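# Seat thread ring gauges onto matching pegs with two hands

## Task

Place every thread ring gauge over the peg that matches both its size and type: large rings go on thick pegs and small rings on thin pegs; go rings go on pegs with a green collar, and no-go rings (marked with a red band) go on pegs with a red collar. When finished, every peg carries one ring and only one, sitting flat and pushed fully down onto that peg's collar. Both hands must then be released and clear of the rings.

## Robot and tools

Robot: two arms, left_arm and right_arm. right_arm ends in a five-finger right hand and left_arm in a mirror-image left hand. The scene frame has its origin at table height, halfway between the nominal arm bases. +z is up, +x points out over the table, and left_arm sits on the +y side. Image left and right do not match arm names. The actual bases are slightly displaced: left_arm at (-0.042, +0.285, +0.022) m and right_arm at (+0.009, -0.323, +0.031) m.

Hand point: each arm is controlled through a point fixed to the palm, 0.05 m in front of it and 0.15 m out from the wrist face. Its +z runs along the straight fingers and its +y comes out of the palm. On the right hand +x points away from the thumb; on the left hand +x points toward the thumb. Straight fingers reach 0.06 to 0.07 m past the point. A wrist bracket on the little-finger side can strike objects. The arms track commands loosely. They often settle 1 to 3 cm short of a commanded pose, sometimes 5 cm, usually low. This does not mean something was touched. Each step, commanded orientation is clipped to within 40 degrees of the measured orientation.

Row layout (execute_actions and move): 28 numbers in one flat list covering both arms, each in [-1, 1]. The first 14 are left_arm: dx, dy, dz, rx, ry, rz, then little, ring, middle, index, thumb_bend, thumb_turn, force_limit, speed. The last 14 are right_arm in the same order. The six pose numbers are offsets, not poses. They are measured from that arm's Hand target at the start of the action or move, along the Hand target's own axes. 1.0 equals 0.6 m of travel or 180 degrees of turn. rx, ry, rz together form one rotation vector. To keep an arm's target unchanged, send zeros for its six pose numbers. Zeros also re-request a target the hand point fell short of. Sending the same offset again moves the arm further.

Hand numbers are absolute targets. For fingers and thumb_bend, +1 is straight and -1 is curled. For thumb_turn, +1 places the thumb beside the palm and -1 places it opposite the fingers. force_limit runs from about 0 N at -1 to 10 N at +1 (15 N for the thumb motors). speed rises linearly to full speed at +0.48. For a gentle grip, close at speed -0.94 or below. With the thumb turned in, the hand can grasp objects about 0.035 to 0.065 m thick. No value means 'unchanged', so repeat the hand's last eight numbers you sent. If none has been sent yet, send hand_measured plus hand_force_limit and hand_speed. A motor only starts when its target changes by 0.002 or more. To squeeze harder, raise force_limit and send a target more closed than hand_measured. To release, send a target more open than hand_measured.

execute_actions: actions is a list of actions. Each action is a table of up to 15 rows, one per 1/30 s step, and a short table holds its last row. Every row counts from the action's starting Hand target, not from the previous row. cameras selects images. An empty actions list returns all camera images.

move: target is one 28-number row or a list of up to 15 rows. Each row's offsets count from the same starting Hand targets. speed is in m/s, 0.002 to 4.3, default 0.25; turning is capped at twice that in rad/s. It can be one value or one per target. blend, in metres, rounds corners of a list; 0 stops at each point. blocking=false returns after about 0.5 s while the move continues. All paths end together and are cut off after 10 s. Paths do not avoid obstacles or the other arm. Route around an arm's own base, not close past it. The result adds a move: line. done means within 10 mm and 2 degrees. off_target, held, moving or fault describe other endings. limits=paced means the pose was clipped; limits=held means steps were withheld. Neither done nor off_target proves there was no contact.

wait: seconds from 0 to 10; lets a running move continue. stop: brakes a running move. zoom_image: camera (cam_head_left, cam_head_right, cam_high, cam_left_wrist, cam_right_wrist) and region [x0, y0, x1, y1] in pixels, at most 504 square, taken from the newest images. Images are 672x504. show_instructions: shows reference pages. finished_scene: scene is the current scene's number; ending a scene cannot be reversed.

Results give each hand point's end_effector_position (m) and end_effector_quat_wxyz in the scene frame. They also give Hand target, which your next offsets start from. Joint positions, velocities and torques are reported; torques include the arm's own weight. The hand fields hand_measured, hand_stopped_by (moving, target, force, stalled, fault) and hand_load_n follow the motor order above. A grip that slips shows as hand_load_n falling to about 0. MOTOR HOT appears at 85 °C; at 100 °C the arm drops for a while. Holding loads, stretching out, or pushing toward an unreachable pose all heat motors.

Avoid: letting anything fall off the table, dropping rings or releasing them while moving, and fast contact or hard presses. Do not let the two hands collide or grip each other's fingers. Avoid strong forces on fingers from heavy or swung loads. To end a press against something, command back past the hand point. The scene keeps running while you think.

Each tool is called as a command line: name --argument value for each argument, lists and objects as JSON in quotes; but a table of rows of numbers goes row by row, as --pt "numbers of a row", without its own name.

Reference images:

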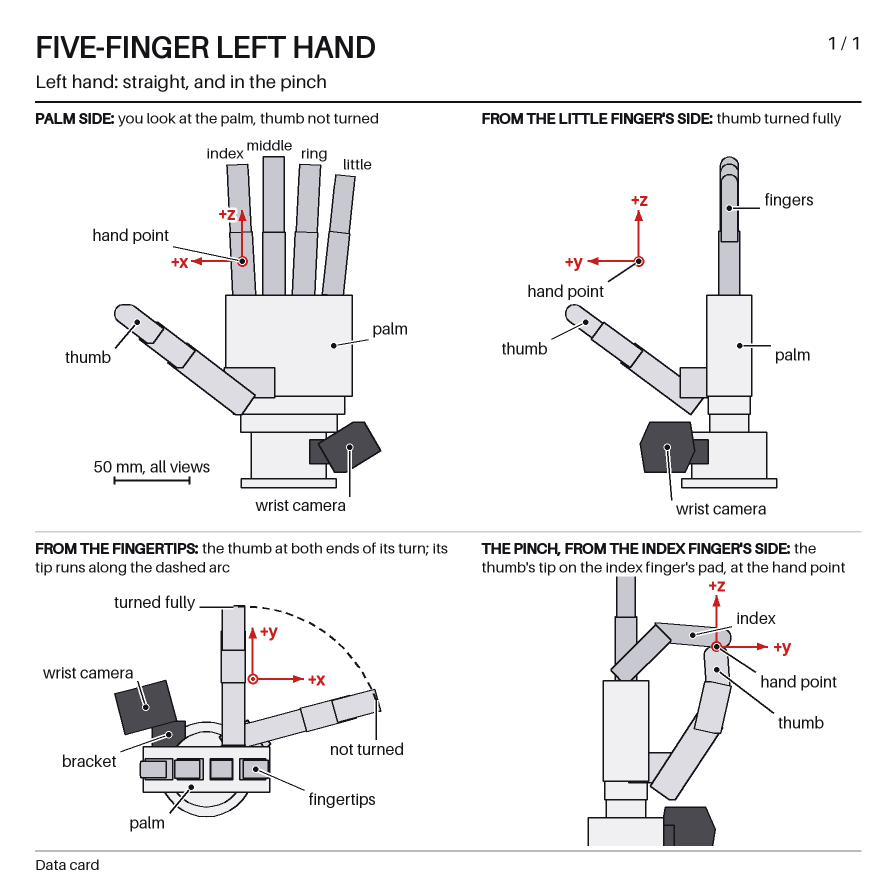

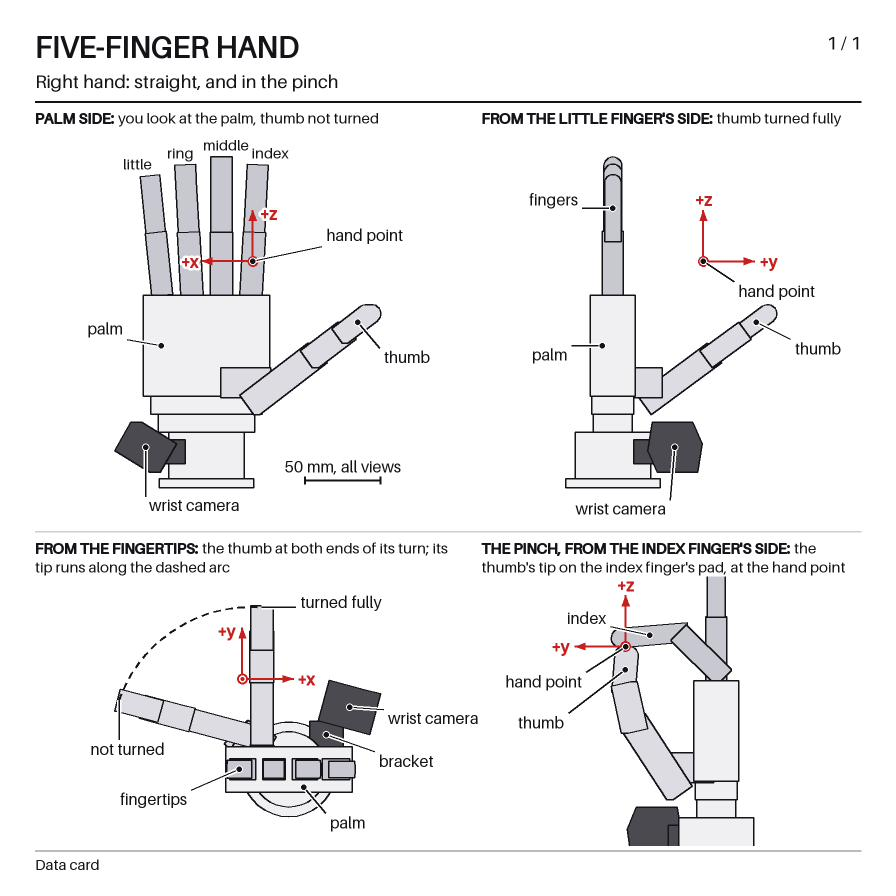

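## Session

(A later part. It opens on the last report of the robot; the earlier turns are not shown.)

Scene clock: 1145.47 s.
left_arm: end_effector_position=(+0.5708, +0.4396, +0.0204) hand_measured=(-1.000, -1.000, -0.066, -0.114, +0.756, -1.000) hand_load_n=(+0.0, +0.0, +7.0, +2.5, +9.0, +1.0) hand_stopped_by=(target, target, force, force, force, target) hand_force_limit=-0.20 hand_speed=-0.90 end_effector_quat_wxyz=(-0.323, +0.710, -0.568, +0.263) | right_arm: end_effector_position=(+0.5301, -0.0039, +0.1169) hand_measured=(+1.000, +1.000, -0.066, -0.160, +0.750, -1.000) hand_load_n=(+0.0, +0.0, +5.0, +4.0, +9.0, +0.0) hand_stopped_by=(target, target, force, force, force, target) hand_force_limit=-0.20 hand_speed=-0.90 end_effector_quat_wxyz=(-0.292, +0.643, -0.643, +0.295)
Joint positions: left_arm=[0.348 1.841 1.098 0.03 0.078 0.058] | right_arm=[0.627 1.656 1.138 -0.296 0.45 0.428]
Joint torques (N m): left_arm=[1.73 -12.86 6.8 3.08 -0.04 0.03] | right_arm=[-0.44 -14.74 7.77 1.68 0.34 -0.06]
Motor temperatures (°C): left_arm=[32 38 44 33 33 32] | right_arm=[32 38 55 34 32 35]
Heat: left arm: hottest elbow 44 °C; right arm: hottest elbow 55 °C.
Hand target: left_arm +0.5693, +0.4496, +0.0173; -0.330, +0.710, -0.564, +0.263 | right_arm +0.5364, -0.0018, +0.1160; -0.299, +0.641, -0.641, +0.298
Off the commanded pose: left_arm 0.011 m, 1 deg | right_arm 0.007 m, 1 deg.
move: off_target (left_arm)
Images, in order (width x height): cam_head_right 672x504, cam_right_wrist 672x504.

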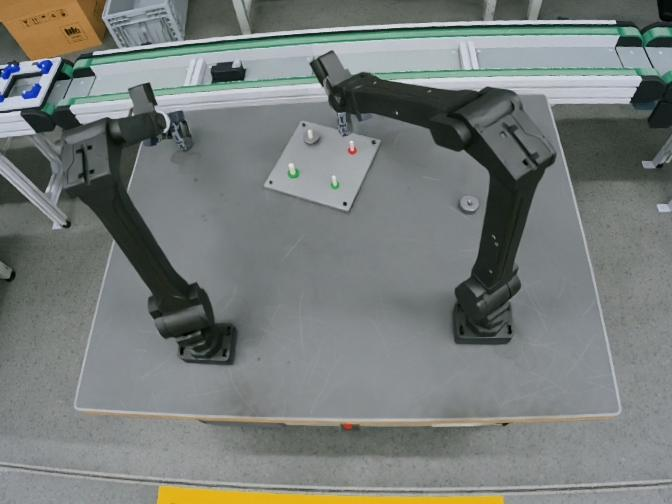

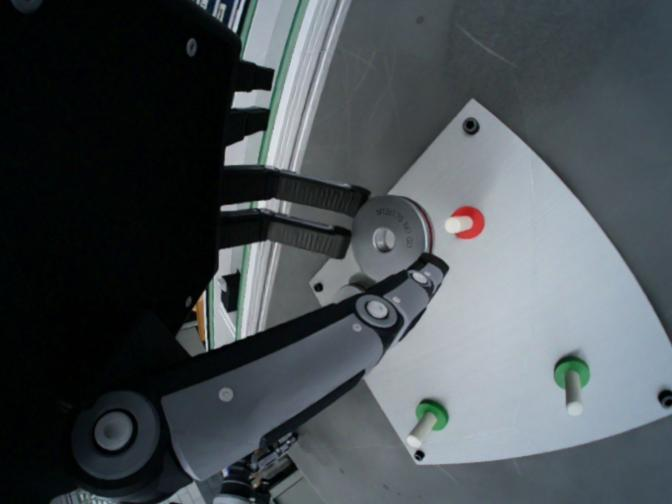

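move --target '[0,0,0,0,0,0,-1,-1,-0.2,-0.3,0.7,-1,-0.2,-0.9,0.01,0.0325,-0.0076,0,0,0,1,1,-0.2,-0.3,0.7,-1,-0.2,-0.9]' --speed 0.04 --cameras '["cam_head_right", "cam_right_wrist"]'

zoom_image --camera "cam_right_wrist" --region '[346, 190, 446, 290]'

zoom_image --camera "cam_head_right" --region '[325, 115, 375, 165]'

Scene clock: 1160.57 s.
left_arm: end_effector_position=(+0.5708, +0.4396, +0.0204) hand_measured=(-1.000, -1.000, -0.066, -0.114, +0.756, -1.000) hand_load_n=(+0.0, +0.0, +7.0, +2.5, +9.0, +1.0) hand_stopped_by=(target, target, force, force, force, target) hand_force_limit=-0.20 hand_speed=-0.90 end_effector_quat_wxyz=(-0.323, +0.710, -0.568, +0.263) | right_arm: end_effector_position=(+0.5159, -0.0150, +0.0929) hand_measured=(+1.000, +1.000, -0.066, -0.160, +0.750, -1.000) hand_load_n=(+0.0, +0.0, +5.0, +4.0, +9.0, +0.0) hand_stopped_by=(target, target, force, force, force, target) hand_force_limit=-0.20 hand_speed=-0.90 end_effector_quat_wxyz=(-0.281, +0.647, -0.644, +0.295)
Joint positions: left_arm=[0.348 1.841 1.098 0.03 0.078 0.058] | right_arm=[0.627 1.656 1.075 -0.256 0.455 0.428]
Joint torques (N m): left_arm=[2.08 -12.98 6.86 3.07 -0.04 0.05] | right_arm=[0.15 -15.97 7.42 1.63 0.38 0.02]
Motor temperatures (°C): left_arm=[32 38 44 33 33 32] | right_arm=[32 38 55 34 32 35]
Heat: left arm: hottest elbow 44 °C; right arm: hottest elbow 55 °C.
Hand target: left_arm +0.5693, +0.4496, +0.0173; -0.330, +0.710, -0.564, +0.263 | right_arm +0.5204, -0.0078, +0.1040; -0.298, +0.641, -0.641, +0.298
Off the commanded pose: left_arm 0.011 m, 1 deg | right_arm 0.014 m, 2 deg.
move: off_target (left_arm, right_arm)
Images, in order (width x height): cam_head_right 672x504, cam_right_wrist 672x504.

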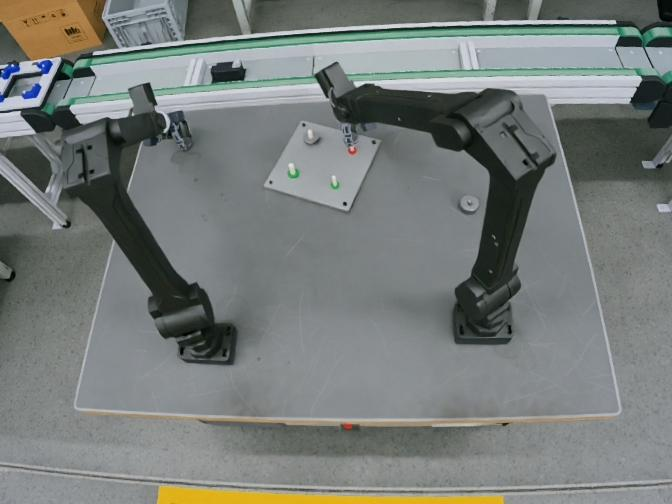

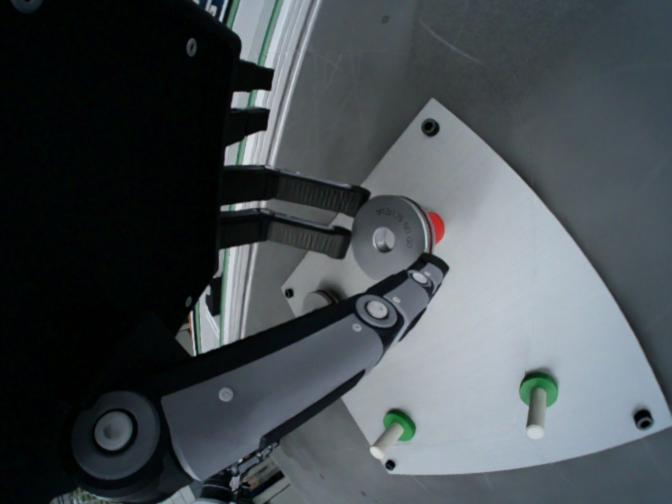

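Scaled by 5.040 from the camera's 672x504 image, which has a finer 960x720 frame.

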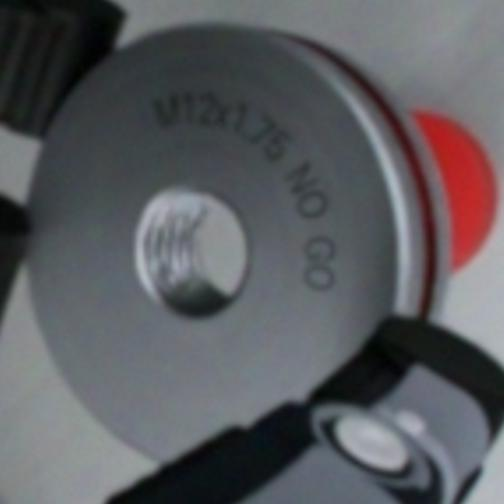

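Scaled by 10.080 from the camera's 672x504 image, which has a finer 960x720 frame.

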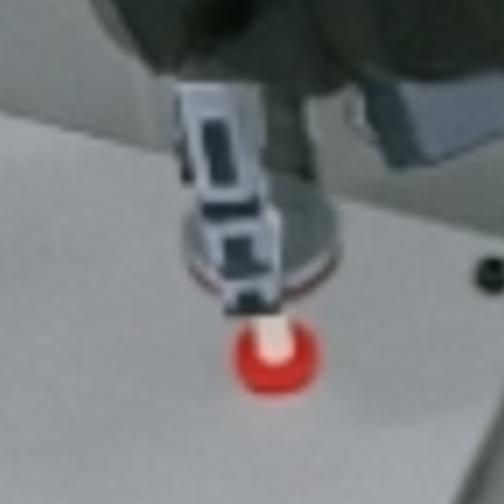

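move --target '[0,0,0,0,0,0,-1,-1,-0.2,-0.3,0.7,-1,-0.2,-0.9,0,0.016,0.0069,0,0,0,1,1,-0.2,-0.3,0.7,-1,-0.2,-0.9]' --speed 0.03 --cameras '["cam_head_right", "cam_right_wrist"]'

zoom_image --camera "cam_right_wrist" --region '[362, 215, 412, 265]'

zoom_image --camera "cam_head_right" --region '[325, 115, 375, 165]'

Scene clock: 1187.07 s.
left_arm: end_effector_position=(+0.5708, +0.4396, +0.0204) hand_measured=(-1.000, -1.000, -0.066, -0.114, +0.756, -1.000) hand_load_n=(+0.0, +0.0, +7.0, +3.0, +9.0, +1.0) hand_stopped_by=(target, target, force, force, force, target) hand_force_limit=-0.20 hand_speed=-0.90 end_effector_quat_wxyz=(-0.323, +0.710, -0.568, +0.263) | right_arm: end_effector_position=(+0.5136, -0.0147, +0.0886) hand_measured=(+1.000, +1.000, -0.066, -0.160, +0.750, -1.000) hand_load_n=(-0.5, +0.0, +5.0, +4.0, +9.0, +0.0) hand_stopped_by=(target, target, force, force, force, target) hand_force_limit=-0.20 hand_speed=-0.90 end_effector_quat_wxyz=(-0.285, +0.646, -0.643, +0.296)
Joint positions: left_arm=[0.348 1.841 1.098 0.03 0.078 0.058] | right_arm=[0.631 1.656 1.057 -0.229 0.457 0.428]
Joint torques (N m): left_arm=[1.9 -13.16 6.86 3.17 -0.03 0.05] | right_arm=[0.21 -15.15 7.31 1.68 0.38 0.05]
Motor temperatures (°C): left_arm=[32 38 43 33 33 32] | right_arm=[32 38 55 34 32 35]
Heat: left arm: hottest elbow 43 °C; right arm: hottest elbow 55 °C.
Hand target: left_arm +0.5693, +0.4496, +0.0173; -0.330, +0.710, -0.564, +0.263 | right_arm +0.5174, -0.0077, +0.0941; -0.299, +0.641, -0.641, +0.298
Off the commanded pose: left_arm 0.011 m, 1 deg | right_arm 0.009 m, 2 deg.
move: off_target (left_arm)
Images, in order (width x height): cam_head_right 672x504, cam_right_wrist 672x504.

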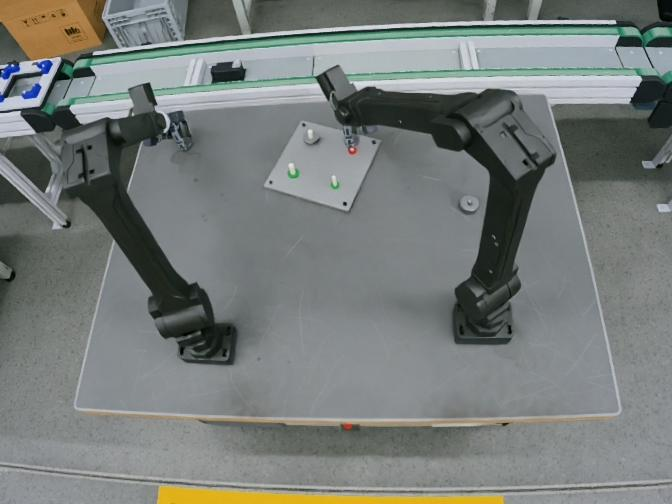

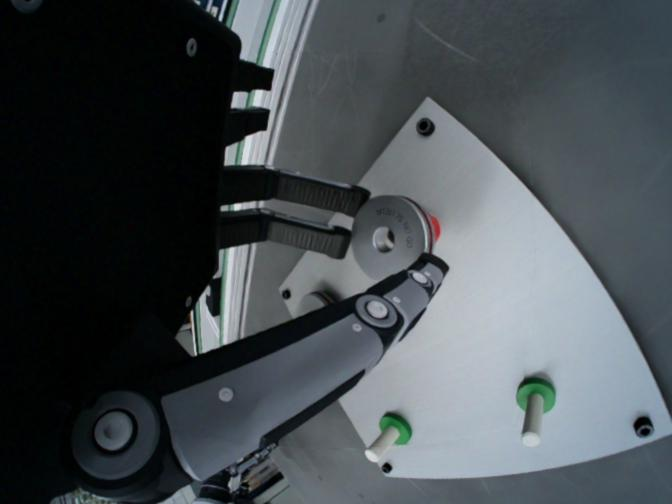

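Scaled by 10.080 from the camera's 672x504 image, which has a finer 960x720 frame.

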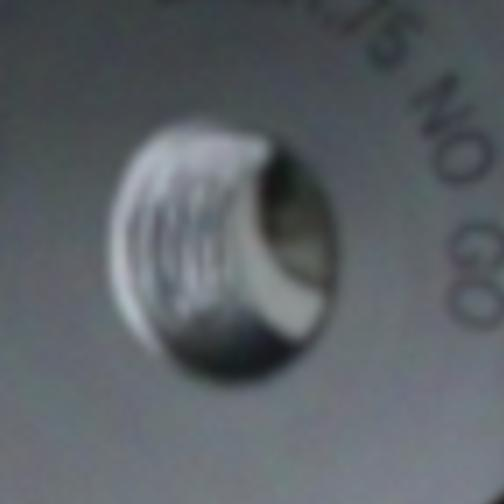

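Scaled by 10.080 from the camera's 672x504 image, which has a finer 960x720 frame.

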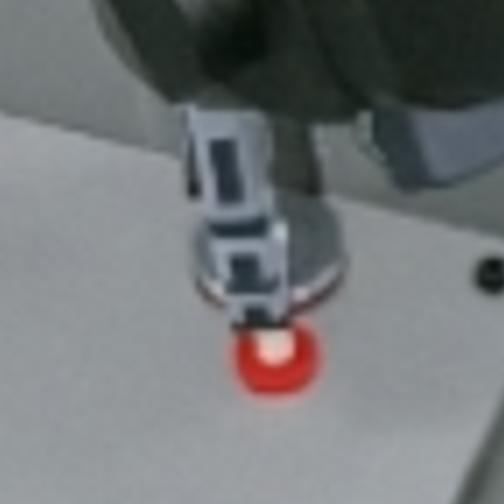

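move --target '[0,0,0,0,0,0,-1,-1,-0.2,-0.3,0.7,-1,-0.2,-0.9,-0.005,0.0081,0.0111,0,0,0,1,1,-0.2,-0.3,0.7,-1,-0.2,-0.9]' --speed 0.03 --cameras '["cam_head_right", "cam_right_wrist"]'

zoom_image --camera "cam_right_wrist" --region '[362, 215, 412, 265]'

zoom_image --camera "cam_head_right" --region '[325, 115, 375, 165]'

Scene clock: 1203.97 s.
left_arm: end_effector_position=(+0.5708, +0.4396, +0.0204) hand_measured=(-1.000, -1.000, -0.066, -0.114, +0.756, -1.000) hand_load_n=(+0.0, +0.0, +7.0, +2.5, +9.0, +1.0) hand_stopped_by=(target, target, force, force, force, target) hand_force_limit=-0.20 hand_speed=-0.90 end_effector_quat_wxyz=(-0.323, +0.710, -0.568, +0.263) | right_arm: end_effector_position=(+0.5163, -0.0125, +0.0870) hand_measured=(+1.000, +1.000, -0.066, -0.160, +0.750, -1.000) hand_load_n=(+0.0, +0.0, +5.0, +4.0, +8.5, +0.0) hand_stopped_by=(target, target, force, force, force, target) hand_force_limit=-0.20 hand_speed=-0.90 end_effector_quat_wxyz=(-0.290, +0.644, -0.642, +0.298)
Joint positions: left_arm=[0.348 1.841 1.098 0.03 0.078 0.058] | right_arm=[0.632 1.664 1.057 -0.212 0.459 0.428]
Joint torques (N m): left_arm=[2.02 -12.98 6.9 3.07 -0.05 0.03] | right_arm=[0.26 -14.1 7.38 1.69 0.39 0.07]
Heat: left arm: hottest elbow 43 °C; right arm: hottest elbow 54 °C.
Hand target: left_arm +0.5693, +0.4496, +0.0173; -0.330, +0.710, -0.564, +0.263 | right_arm +0.5193, -0.0047, +0.0860; -0.299, +0.641, -0.641, +0.298
Off the commanded pose: left_arm 0.011 m, 1 deg | right_arm 0.008 m, 1 deg.
move: off_target (left_arm)
Images, in order (width x height): cam_head_right 672x504, cam_right_wrist 672x504.

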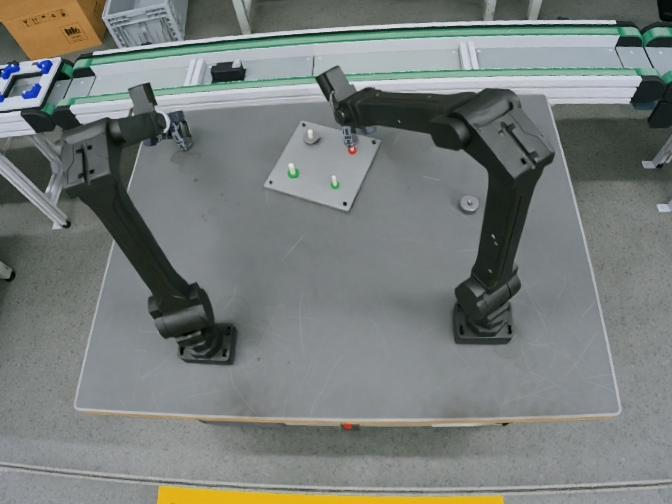

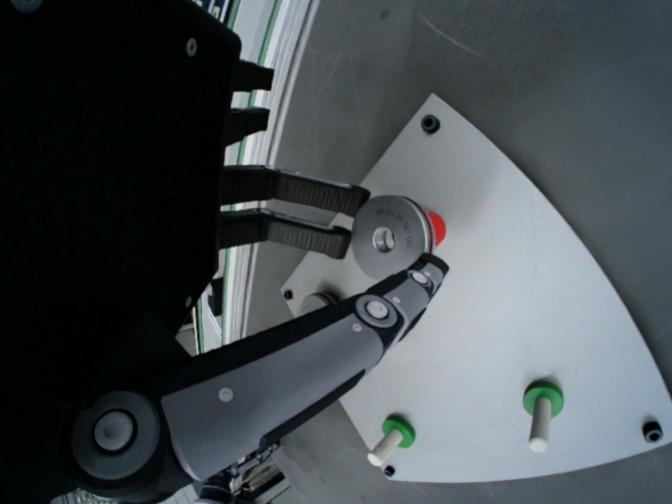

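Scaled by 10.080 from the camera's 672x504 image, which has a finer 960x720 frame.

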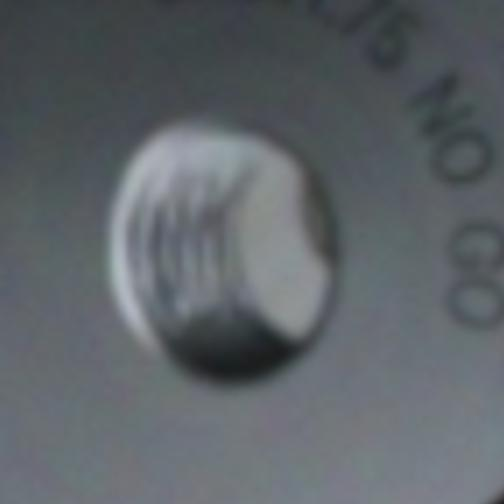

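Scaled by 10.080 from the camera's 672x504 image, which has a finer 960x720 frame.

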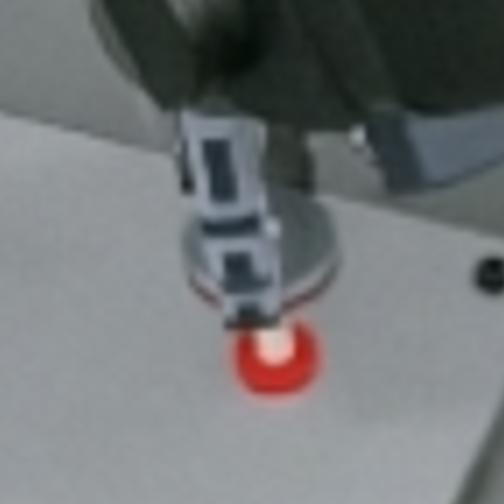

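move --target '[0,0,0,0,0,0,-1,-1,-0.2,-0.3,0.7,-1,-0.2,-0.9,0,0.0087,0.0052,0,0,0,1,1,-0.2,-0.3,0.7,-1,-0.2,-0.9]' --speed 0.03 --cameras '["cam_head_right", "cam_right_wrist"]'

zoom_image --camera "cam_right_wrist" --region '[362, 215, 412, 265]'

Scene clock: 1212.90 s.
left_arm: end_effector_position=(+0.5708, +0.4396, +0.0204) hand_measured=(-1.000, -1.000, -0.066, -0.114, +0.756, -1.000) hand_load_n=(+0.0, +0.0, +7.0, +2.5, +9.0, +1.0) hand_stopped_by=(target, target, force, force, force, target) hand_force_limit=-0.20 hand_speed=-0.90 end_effector_quat_wxyz=(-0.323, +0.710, -0.568, +0.263) | right_arm: end_effector_position=(+0.5164, -0.0124, +0.0827) hand_measured=(+1.000, +1.000, -0.066, -0.160, +0.750, -1.000) hand_load_n=(+0.0, -0.5, +5.0, +4.0, +9.0, +0.0) hand_stopped_by=(target, target, force, force, force, target) hand_force_limit=-0.20 hand_speed=-0.90 end_effector_quat_wxyz=(-0.291, +0.643, -0.642, +0.299)
Joint positions: left_arm=[0.348 1.841 1.098 0.03 0.078 0.058] | right_arm=[0.632 1.67 1.05 -0.195 0.462 0.428]
Joint torques (N m): left_arm=[1.85 -12.92 6.9 3.11 -0.04 0.06] | right_arm=[0.32 -14.04 7.17 1.63 0.33 0.08]
Heat: left arm: hottest elbow 43 °C; right arm: hottest elbow 53 °C.
Hand target: left_arm +0.5693, +0.4496, +0.0173; -0.330, +0.710, -0.564, +0.263 | right_arm +0.5184, -0.0049, +0.0799; -0.299, +0.641, -0.641, +0.298
Off the commanded pose: left_arm 0.011 m, 1 deg | right_arm 0.008 m, 1 deg.
move: off_target (left_arm)
Images, in order (width x height): cam_head_right 672x504, cam_right_wrist 672x504.

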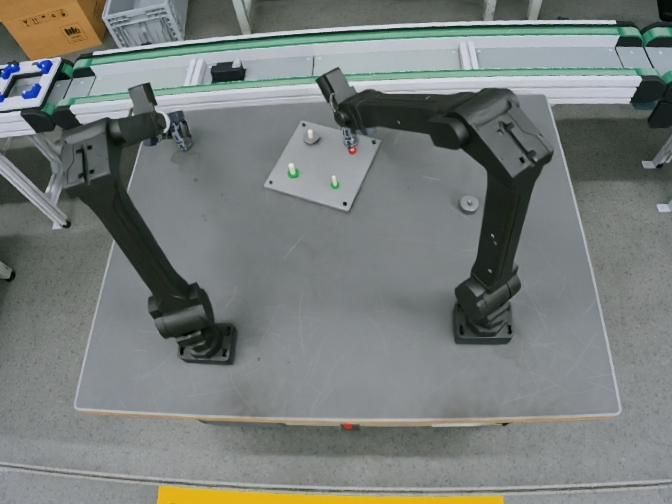

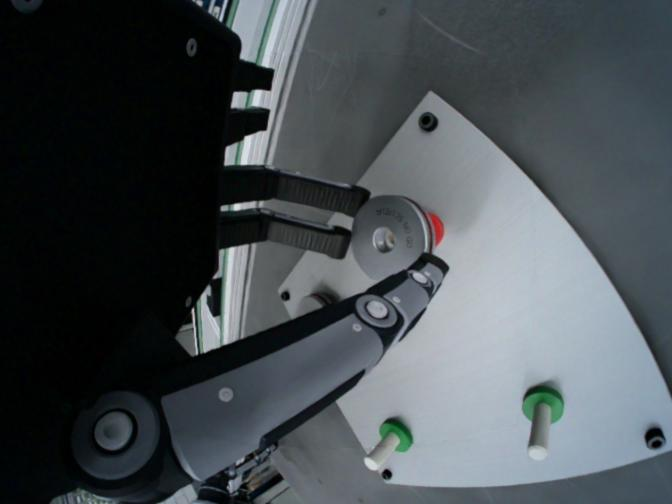

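Scaled by 10.080 from the camera's 672x504 image, which has a finer 960x720 frame.

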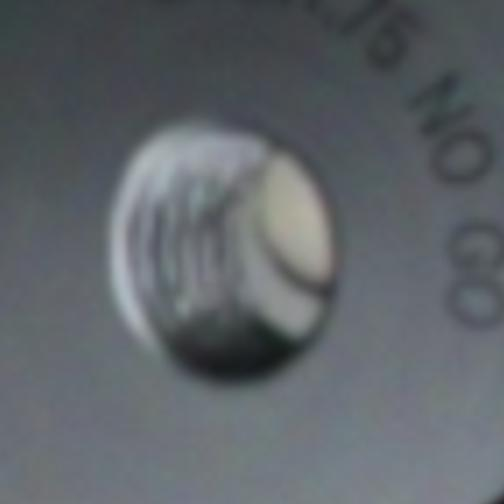

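move --target '[0,0,0,0,0,0,-1,-1,-0.2,-0.3,0.7,-1,-0.2,-0.9,0,0.0102,0.0086,0,0,0,1,1,-0.2,-0.3,0.7,-1,-0.2,-0.9]' --speed 0.03 --cameras '["cam_head_right", "cam_right_wrist"]'

zoom_image --camera "cam_right_wrist" --region '[362, 215, 412, 265]'

Scene clock: 1218.73 s.
left_arm: end_effector_position=(+0.5708, +0.4396, +0.0204) hand_measured=(-1.000, -1.000, -0.066, -0.114, +0.756, -1.000) hand_load_n=(+0.0, +0.0, +7.0, +2.5, +9.0, +1.0) hand_stopped_by=(target, target, force, force, force, target) hand_force_limit=-0.20 hand_speed=-0.90 end_effector_quat_wxyz=(-0.323, +0.710, -0.568, +0.263) | right_arm: end_effector_position=(+0.5165, -0.0126, +0.0737) hand_measured=(+1.000, +1.000, -0.066, -0.160, +0.750, -1.000) hand_load_n=(+0.0, +0.0, +6.5, +2.5, +8.0, +0.0) hand_stopped_by=(target, target, force, force, force, target) hand_force_limit=-0.20 hand_speed=-0.90 end_effector_quat_wxyz=(-0.290, +0.643, -0.642, +0.300)
Joint positions: left_arm=[0.348 1.841 1.098 0.03 0.078 0.058] | right_arm=[0.633 1.686 1.041 -0.173 0.464 0.428]
Joint torques (N m): left_arm=[1.79 -12.98 6.86 3.11 -0.03 0.03] | right_arm=[0.26 -14.27 7.09 1.65 0.26 0.08]
Heat: left arm: hottest elbow 43 °C; right arm: hottest elbow 53 °C.
Hand target: left_arm +0.5693, +0.4496, +0.0173; -0.330, +0.710, -0.564, +0.263 | right_arm +0.5182, -0.0047, +0.0720; -0.299, +0.641, -0.641, +0.298
Off the commanded pose: left_arm 0.011 m, 1 deg | right_arm 0.008 m, 1 deg.
move: off_target (left_arm)
Images, in order (width x height): cam_head_right 672x504, cam_right_wrist 672x504.

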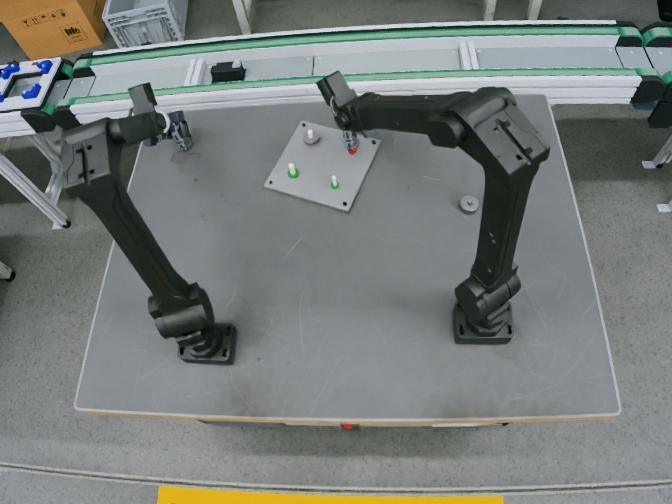

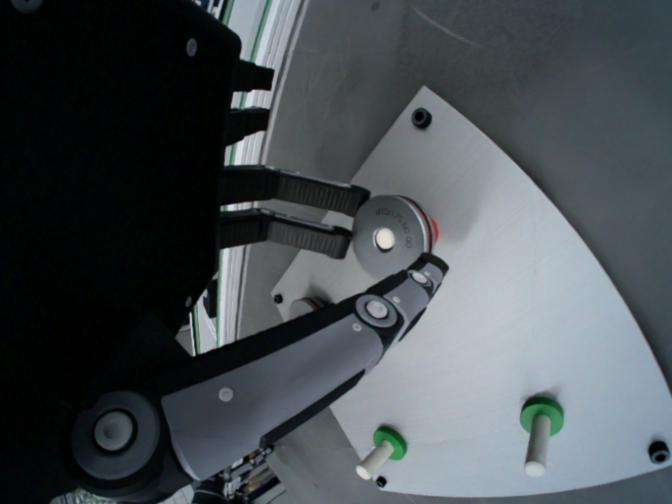

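Scaled by 10.080 from the camera's 672x504 image, which has a finer 960x720 frame.

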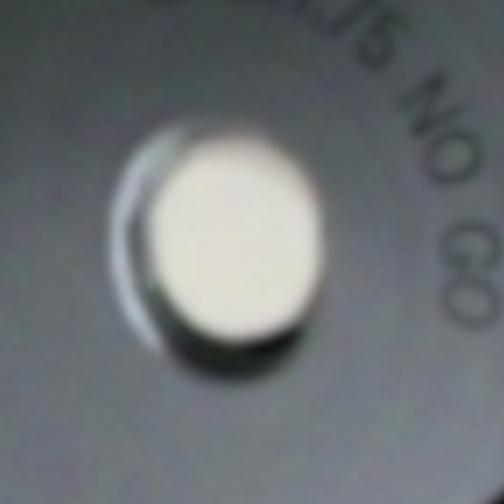

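move --target '[0,0,0,0,0,0,-1,-1,-0.2,-0.3,0.7,-1,-0.2,-0.9,0.0017,0.0164,0.0116,0,0,0,1,1,-0.2,-0.3,0.7,-1,-0.2,-0.9]' --speed 0.03 --cameras '["cam_right_wrist"]'

zoom_image --camera "cam_right_wrist" --region '[346, 190, 446, 290]'

Scene clock: 1223.43 s.
left_arm: end_effector_position=(+0.5708, +0.4396, +0.0204) hand_measured=(-1.000, -1.000, -0.066, -0.114, +0.756, -1.000) hand_load_n=(+0.0, +0.0, +7.0, +2.5, +8.5, +1.0) hand_stopped_by=(target, target, force, force, force, target) hand_force_limit=-0.20 hand_speed=-0.90 end_effector_quat_wxyz=(-0.323, +0.710, -0.568, +0.263) | right_arm: end_effector_position=(+0.5165, -0.0126, +0.0640) hand_measured=(+1.000, +1.000, -0.066, -0.160, +0.750, -1.000) hand_load_n=(+0.0, +0.0, +6.5, +2.5, +8.0, +0.0) hand_stopped_by=(target, target, force, force, force, target) hand_force_limit=-0.20 hand_speed=-0.90 end_effector_quat_wxyz=(-0.292, +0.642, -0.642, +0.300)
Joint positions: left_arm=[0.348 1.841 1.098 0.03 0.078 0.058] | right_arm=[0.633 1.701 1.028 -0.139 0.464 0.428]
Joint torques (N m): left_arm=[1.9 -12.98 6.93 3.02 -0.04 0.04] | right_arm=[0.26 -14.15 6.83 1.62 0.24 0.08]
Heat: left arm: hottest elbow 43 °C; right arm: hottest elbow 53 °C.
Hand target: left_arm +0.5693, +0.4496, +0.0173; -0.330, +0.710, -0.564, +0.263 | right_arm +0.5172, -0.0057, +0.0599; -0.299, +0.641, -0.641, +0.298
Off the commanded pose: left_arm 0.011 m, 1 deg | right_arm 0.008 m, 1 deg.
move: off_target (left_arm)
Images, in order (width x height): cam_right_wrist 672x504.

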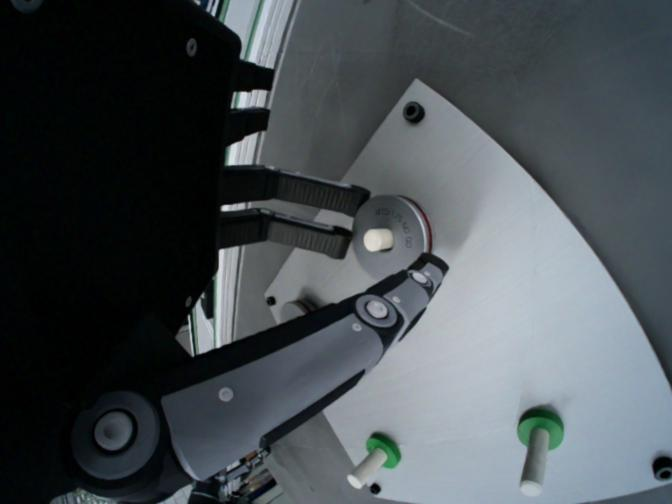

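Scaled by 5.040 from the camera's 672x504 image, which has a finer 960x720 frame.

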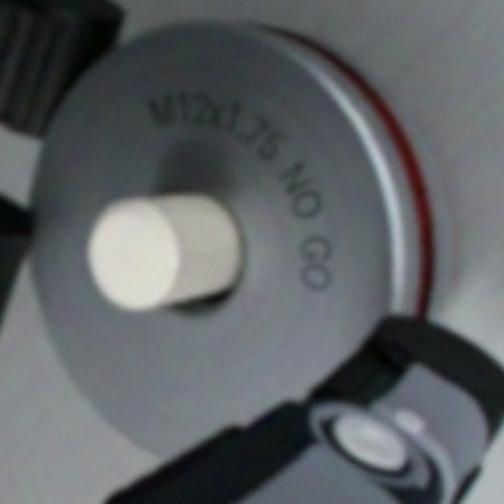

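move --target '[0,0,0,0,0,0,-1,-1,-0.2,-0.3,0.7,-1,-0.2,-0.9,0.001,0.0153,0.0129,0,0,0,1,1,-0.2,-0.3,0.7,-1,-0.2,-0.9]' --speed 0.03

move --target '[0,0,0,0,0,0,-1,-1,-0.2,-0.3,0.7,-1,-0.2,-0.9,0.0,0.0077,0.0064,0,0,0,1,1,-0.2,-0.3,0.7,-1,-0.2,-0.9]' --speed 0.03 --cameras '["cam_head_right", "cam_right_wrist"]'

zoom_image --camera "cam_right_wrist" --region '[346, 190, 446, 290]'

zoom_image --camera "cam_head_right" --region '[325, 115, 375, 165]'

Scene clock: 1234.77 s.
left_arm: end_effector_position=(+0.5708, +0.4396, +0.0204) hand_measured=(-1.000, -1.000, -0.066, -0.114, +0.756, -1.000) hand_load_n=(+0.0, +0.0, +7.0, +2.5, +9.0, +1.0) hand_stopped_by=(target, target, force, force, force, target) hand_force_limit=-0.20 hand_speed=-0.90 end_effector_quat_wxyz=(-0.323, +0.710, -0.568, +0.263) | right_arm: end_effector_position=(+0.5167, -0.0124, +0.0525) hand_measured=(+1.000, +1.000, -0.066, -0.160, +0.750, -1.000) hand_load_n=(+0.0, +0.0, +6.5, +2.5, +7.5, +0.0) hand_stopped_by=(target, target, force, force, force, target) hand_force_limit=-0.20 hand_speed=-0.90 end_effector_quat_wxyz=(-0.293, +0.642, -0.642, +0.300)
Joint positions: left_arm=[0.348 1.841 1.098 0.03 0.078 0.058] | right_arm=[0.633 1.722 1.017 -0.106 0.464 0.428]
Joint torques (N m): left_arm=[1.96 -12.86 6.9 3.08 -0.05 0.05] | right_arm=[0.21 -14.21 6.65 1.61 0.21 0.07]
Heat: left arm: hottest elbow 43 °C; right arm: hottest elbow 53 °C.
Hand target: left_arm +0.5693, +0.4496, +0.0173; -0.330, +0.710, -0.564, +0.263 | right_arm +0.5174, -0.0062, +0.0482; -0.299, +0.641, -0.641, +0.298
Off the commanded pose: left_arm 0.011 m, 1 deg | right_arm 0.008 m, 1 deg.
move: off_target (left_arm)

Scene clock: 1235.53 s.
left_arm: end_effector_position=(+0.5708, +0.4396, +0.0204) hand_measured=(-1.000, -1.000, -0.066, -0.114, +0.756, -1.000) hand_load_n=(+0.0, +0.0, +7.0, +3.0, +9.0, +1.5) hand_stopped_by=(target, target, force, force, force, target) hand_force_limit=-0.20 hand_speed=-0.90 end_effector_quat_wxyz=(-0.323, +0.710, -0.568, +0.263) | right_arm: end_effector_position=(+0.5169, -0.0123, +0.0514) hand_measured=(+1.000, +1.000, -0.066, -0.160, +0.750, -1.000) hand_load_n=(+0.0, +0.0, +5.5, +1.5, +9.0, -1.0) hand_stopped_by=(target, target, force, force, force, target) hand_force_limit=-0.20 hand_speed=-0.90 end_effector_quat_wxyz=(-0.296, +0.640, -0.642, +0.301)
Joint positions: left_arm=[0.348 1.841 1.098 0.03 0.078 0.058] | right_arm=[0.633 1.723 1.012 -0.094 0.464 0.428]
Joint torques (N m): left_arm=[1.9 -12.86 6.86 3.17 -0.03 0.04] | right_arm=[0.21 -13.51 6.53 1.66 0.21 0.07]
Heat: left arm: hottest elbow 43 °C; right arm: hottest elbow 53 °C.
Hand target: left_arm +0.5693, +0.4496, +0.0173; -0.330, +0.710, -0.564, +0.263 | right_arm +0.5172, -0.0063, +0.0419; -0.298, +0.641, -0.641, +0.298
Off the commanded pose: left_arm 0.011 m, 1 deg | right_arm 0.011 m, 0 deg.
move: off_target (left_arm, right_arm)
Images, in order (width x height): cam_head_right 672x504, cam_right_wrist 672x504.

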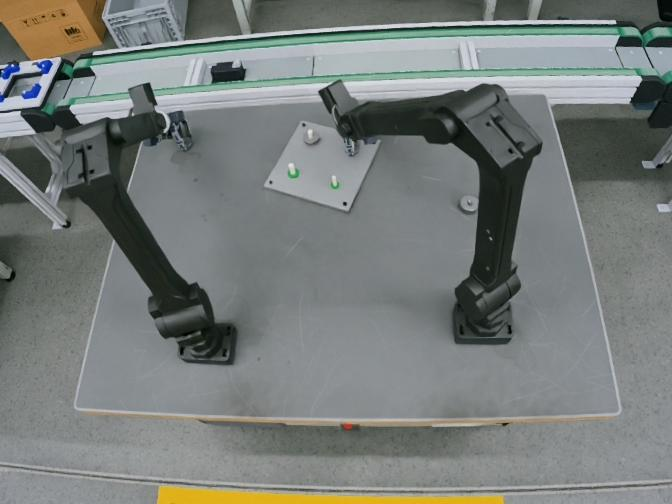

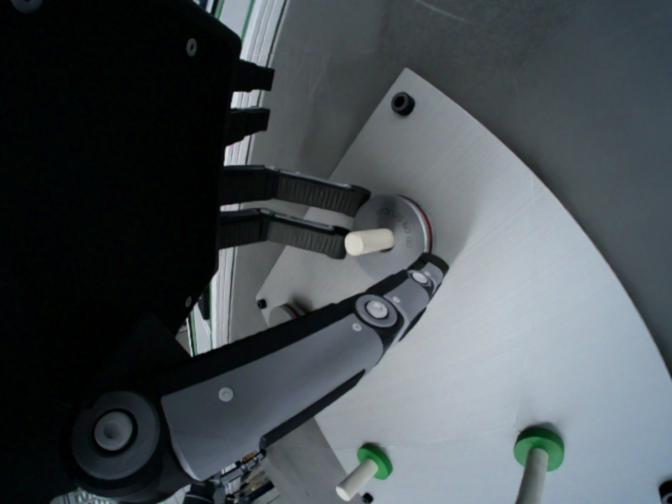

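Scaled by 5.040 from the camera's 672x504 image, which has a finer 960x720 frame.

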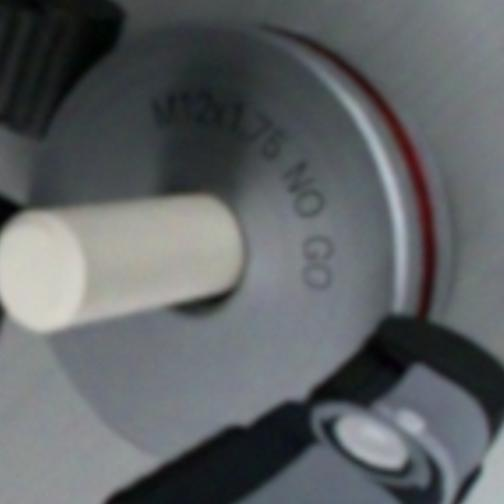

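Scaled by 10.080 from the camera's 672x504 image, which has a finer 960x720 frame.

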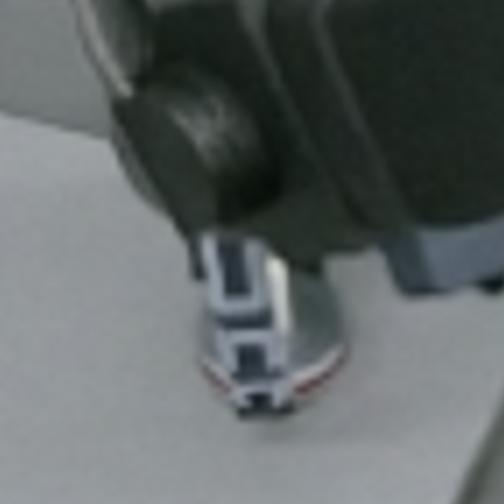

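move --target '[0,0,0,0,0,0,-1,-1,-0.2,-0.3,0.7,-1,-0.2,-0.9,0.0,-0.0077,-0.0064,0,0,0,1,1,-0.2,-0.3,0.7,-1,-0.2,-0.9]' --speed 0.03

move --target '[0,0,0,0,0,0,-1,-1,-0.2,-0.3,0.7,-1,-0.2,-0.9,0,0,0,0,0,0,1,1,0.04,0.04,0.98,-1,-0.2,-0.6]' --speed 0.03 --cameras '["cam_right_wrist"]'

zoom_image --camera "cam_right_wrist" --region '[320, 170, 480, 330]'

Scene clock: 1243.57 s.
left_arm: end_effector_position=(+0.5708, +0.4396, +0.0204) hand_measured=(-1.000, -1.000, -0.066, -0.114, +0.756, -1.000) hand_load_n=(+0.0, +0.0, +7.0, +3.0, +9.0, +1.0) hand_stopped_by=(target, target, force, force, force, target) hand_force_limit=-0.20 hand_speed=-0.90 end_effector_quat_wxyz=(-0.323, +0.710, -0.568, +0.263) | right_arm: end_effector_position=(+0.5170, -0.0122, +0.0515) hand_measured=(+1.000, +1.000, -0.066, -0.160, +0.750, -1.000) hand_load_n=(+0.0, +0.0, +5.5, +1.5, +8.5, -1.0) hand_stopped_by=(target, target, force, force, force, target) hand_force_limit=-0.20 hand_speed=-0.90 end_effector_quat_wxyz=(-0.296, +0.640, -0.642, +0.301)
Joint positions: left_arm=[0.348 1.841 1.098 0.03 0.078 0.058] | right_arm=[0.633 1.723 1.012 -0.093 0.464 0.428]
Joint torques (N m): left_arm=[2.08 -12.92 6.91 3.08 -0.03 0.05] | right_arm=[0.15 -14.33 6.98 1.2 0.21 0.07]
Heat: left arm: hottest elbow 42 °C; right arm: hottest elbow 52 °C.
Hand target: left_arm +0.5693, +0.4496, +0.0173; -0.330, +0.710, -0.564, +0.263 | right_arm +0.5173, -0.0062, +0.0479; -0.299, +0.641, -0.641, +0.298
Off the commanded pose: left_arm 0.011 m, 1 deg | right_arm 0.007 m, 0 deg.
move: off_target (left_arm)

Scene clock: 1244.27 s.
left_arm: end_effector_position=(+0.5708, +0.4396, +0.0204) hand_measured=(-1.000, -1.000, -0.066, -0.114, +0.756, -1.000) hand_load_n=(+0.0, +0.0, +7.0, +2.5, +9.0, +1.0) hand_stopped_by=(target, target, force, force, force, target) hand_force_limit=-0.20 hand_speed=-0.90 end_effector_quat_wxyz=(-0.323, +0.710, -0.568, +0.263) | right_arm: end_effector_position=(+0.5169, -0.0121, +0.0514) hand_measured=(+1.000, +1.000, +0.040, +0.040, +0.980, -1.000) hand_load_n=(+0.0, +0.0, +0.0, +0.0, +0.0, +0.0) hand_stopped_by=(target, target, target, target, target, target) hand_force_limit=-0.20 hand_speed=-0.60 end_effector_quat_wxyz=(-0.296, +0.640, -0.642, +0.300)
Joint positions: left_arm=[0.348 1.841 1.098 0.03 0.078 0.058] | right_arm=[0.633 1.723 1.012 -0.093 0.463 0.428]
Joint torques (N m): left_arm=[1.96 -13.04 6.97 3.11 -0.04 0.04] | right_arm=[0.21 -14.33 6.98 1.21 0.23 0.07]
Heat: left arm: hottest elbow 42 °C; right arm: hottest elbow 52 °C.
Hand target: left_arm +0.5693, +0.4496, +0.0173; -0.330, +0.710, -0.564, +0.263 | right_arm +0.5173, -0.0063, +0.0479; -0.299, +0.641, -0.641, +0.298
Off the commanded pose: left_arm 0.011 m, 1 deg | right_arm 0.007 m, 0 deg.
move: off_target (left_arm)
Images, in order (width x height): cam_right_wrist 672x504.

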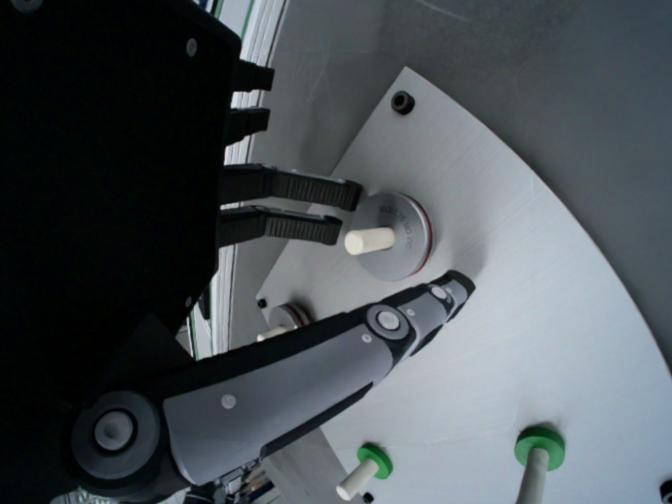

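Scaled by 3.150 from the camera's 672x504 image, which has a finer 960x720 frame.

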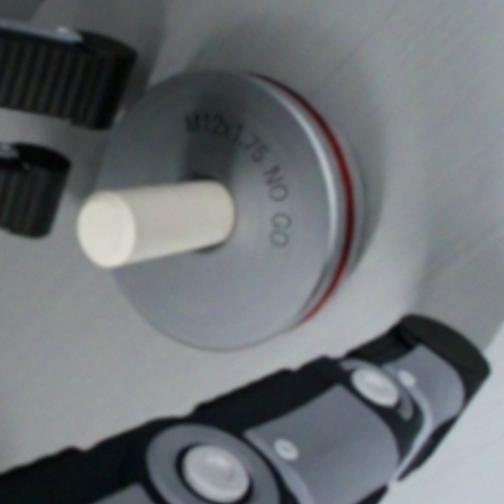

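move --pt "0 0 0 0 0 0 -1 -1 -0.2 -0.3 0.7 -1 -0.2 -0.9 0 -0.0479 -0.0337 0 0 0 1 1 0.04 0.04 0.98 -1 -0.2 -0.6" --pt "0 0 0 0 0 0 -1 -1 -0.2 -0.3 0.7 -1 -0.2 -0.9 0 -0.1874 -0.1138 0 0 0 1 1 0.04 0.04 0.98 -1 -0.2 -0.6" --speed '[0.05,0.12]' --blend 0.02 --cameras '["cam_head_right","cam_high"]'

Scene clock: 1273.53 s.
left_arm: end_effector_position=(+0.5708, +0.4396, +0.0204) hand_measured=(-1.000, -1.000, -0.066, -0.114, +0.756, -1.000) hand_load_n=(+0.0, +0.0, +7.0, +2.5, +9.0, +1.0) hand_stopped_by=(target, target, force, force, force, target) hand_force_limit=-0.20 hand_speed=-0.90 end_effector_quat_wxyz=(-0.323, +0.710, -0.568, +0.263) | right_arm: end_effector_position=(+0.5207, -0.0128, +0.1436) hand_measured=(+1.000, +1.000, +0.040, +0.040, +0.980, -1.000) hand_load_n=(+0.0, -0.5, +0.0, +0.0, +0.0, +0.0) hand_stopped_by=(target, target, target, target, target, target) hand_force_limit=-0.20 hand_speed=-0.60 end_effector_quat_wxyz=(-0.275, +0.651, -0.644, +0.292)
Joint positions: left_arm=[0.348 1.841 1.098 0.03 0.078 0.058] | right_arm=[0.623 1.607 1.171 -0.416 0.448 0.425]
Joint torques (N m): left_arm=[1.85 -12.92 6.91 3.11 -0.04 0.04] | right_arm=[-0.73 -16.56 11.62 0.51 0.23 -0.11]
Heat: left arm: hottest elbow 42 °C; right arm: hottest elbow 52 °C.
Hand target: left_arm +0.5693, +0.4496, +0.0173; -0.330, +0.710, -0.564, +0.263 | right_arm +0.5374, -0.0063, +0.1780; -0.299, +0.641, -0.641, +0.298
Off the commanded pose: left_arm 0.011 m, 1 deg | right_arm 0.039 m, 3 deg.
move: off_target (left_arm, right_arm); blend cut to 0.0176 m at target 1
Images, in order (width x height): cam_head_right 672x504, cam_high 672x504.

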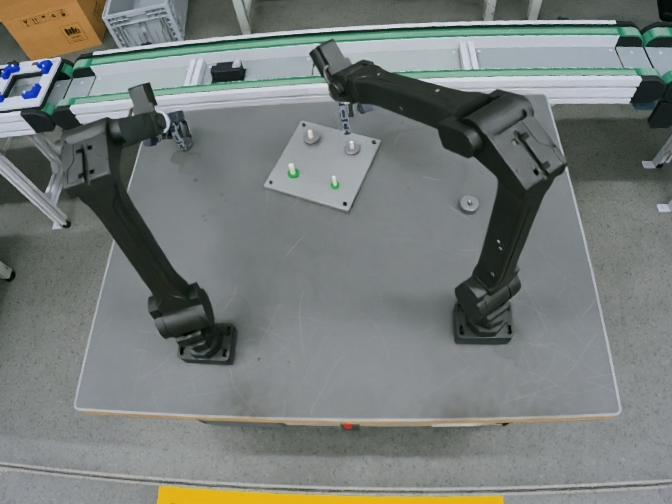

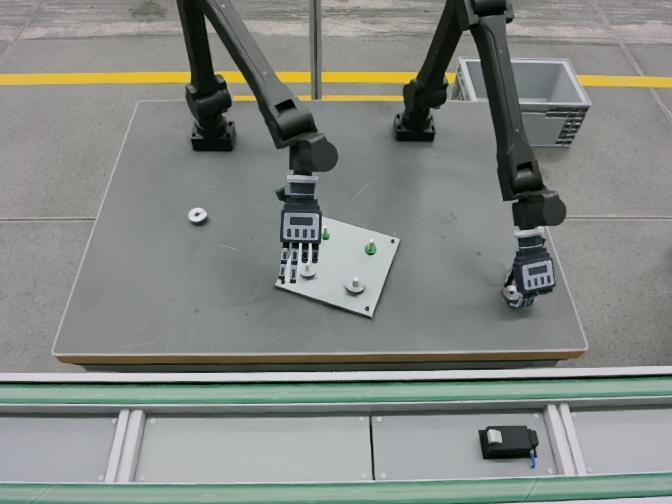

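zoom_image --camera "cam_head_right" --region '[300, 110, 400, 210]'

zoom_image --camera "cam_high" --region '[150, 190, 400, 330]'

Scaled by 5.040 from the camera's 672x504 image, which has a finer 960x720 frame.

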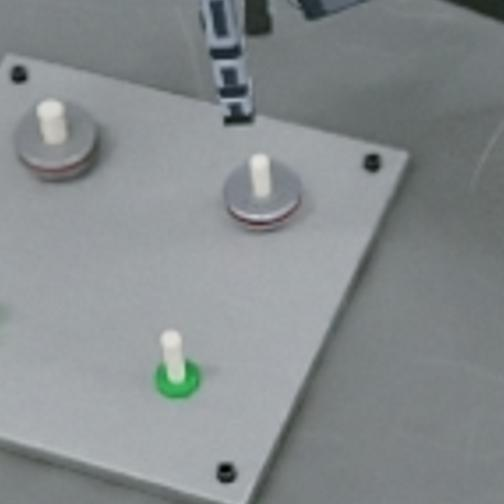

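Scaled by 2.016 from the camera's 672x504 image, which has a finer 960x720 frame.

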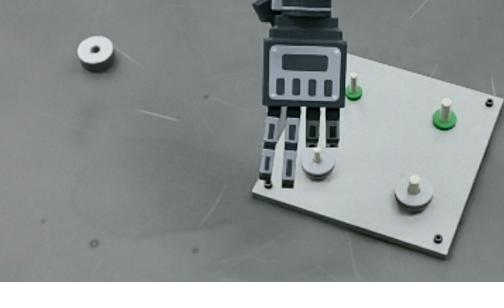

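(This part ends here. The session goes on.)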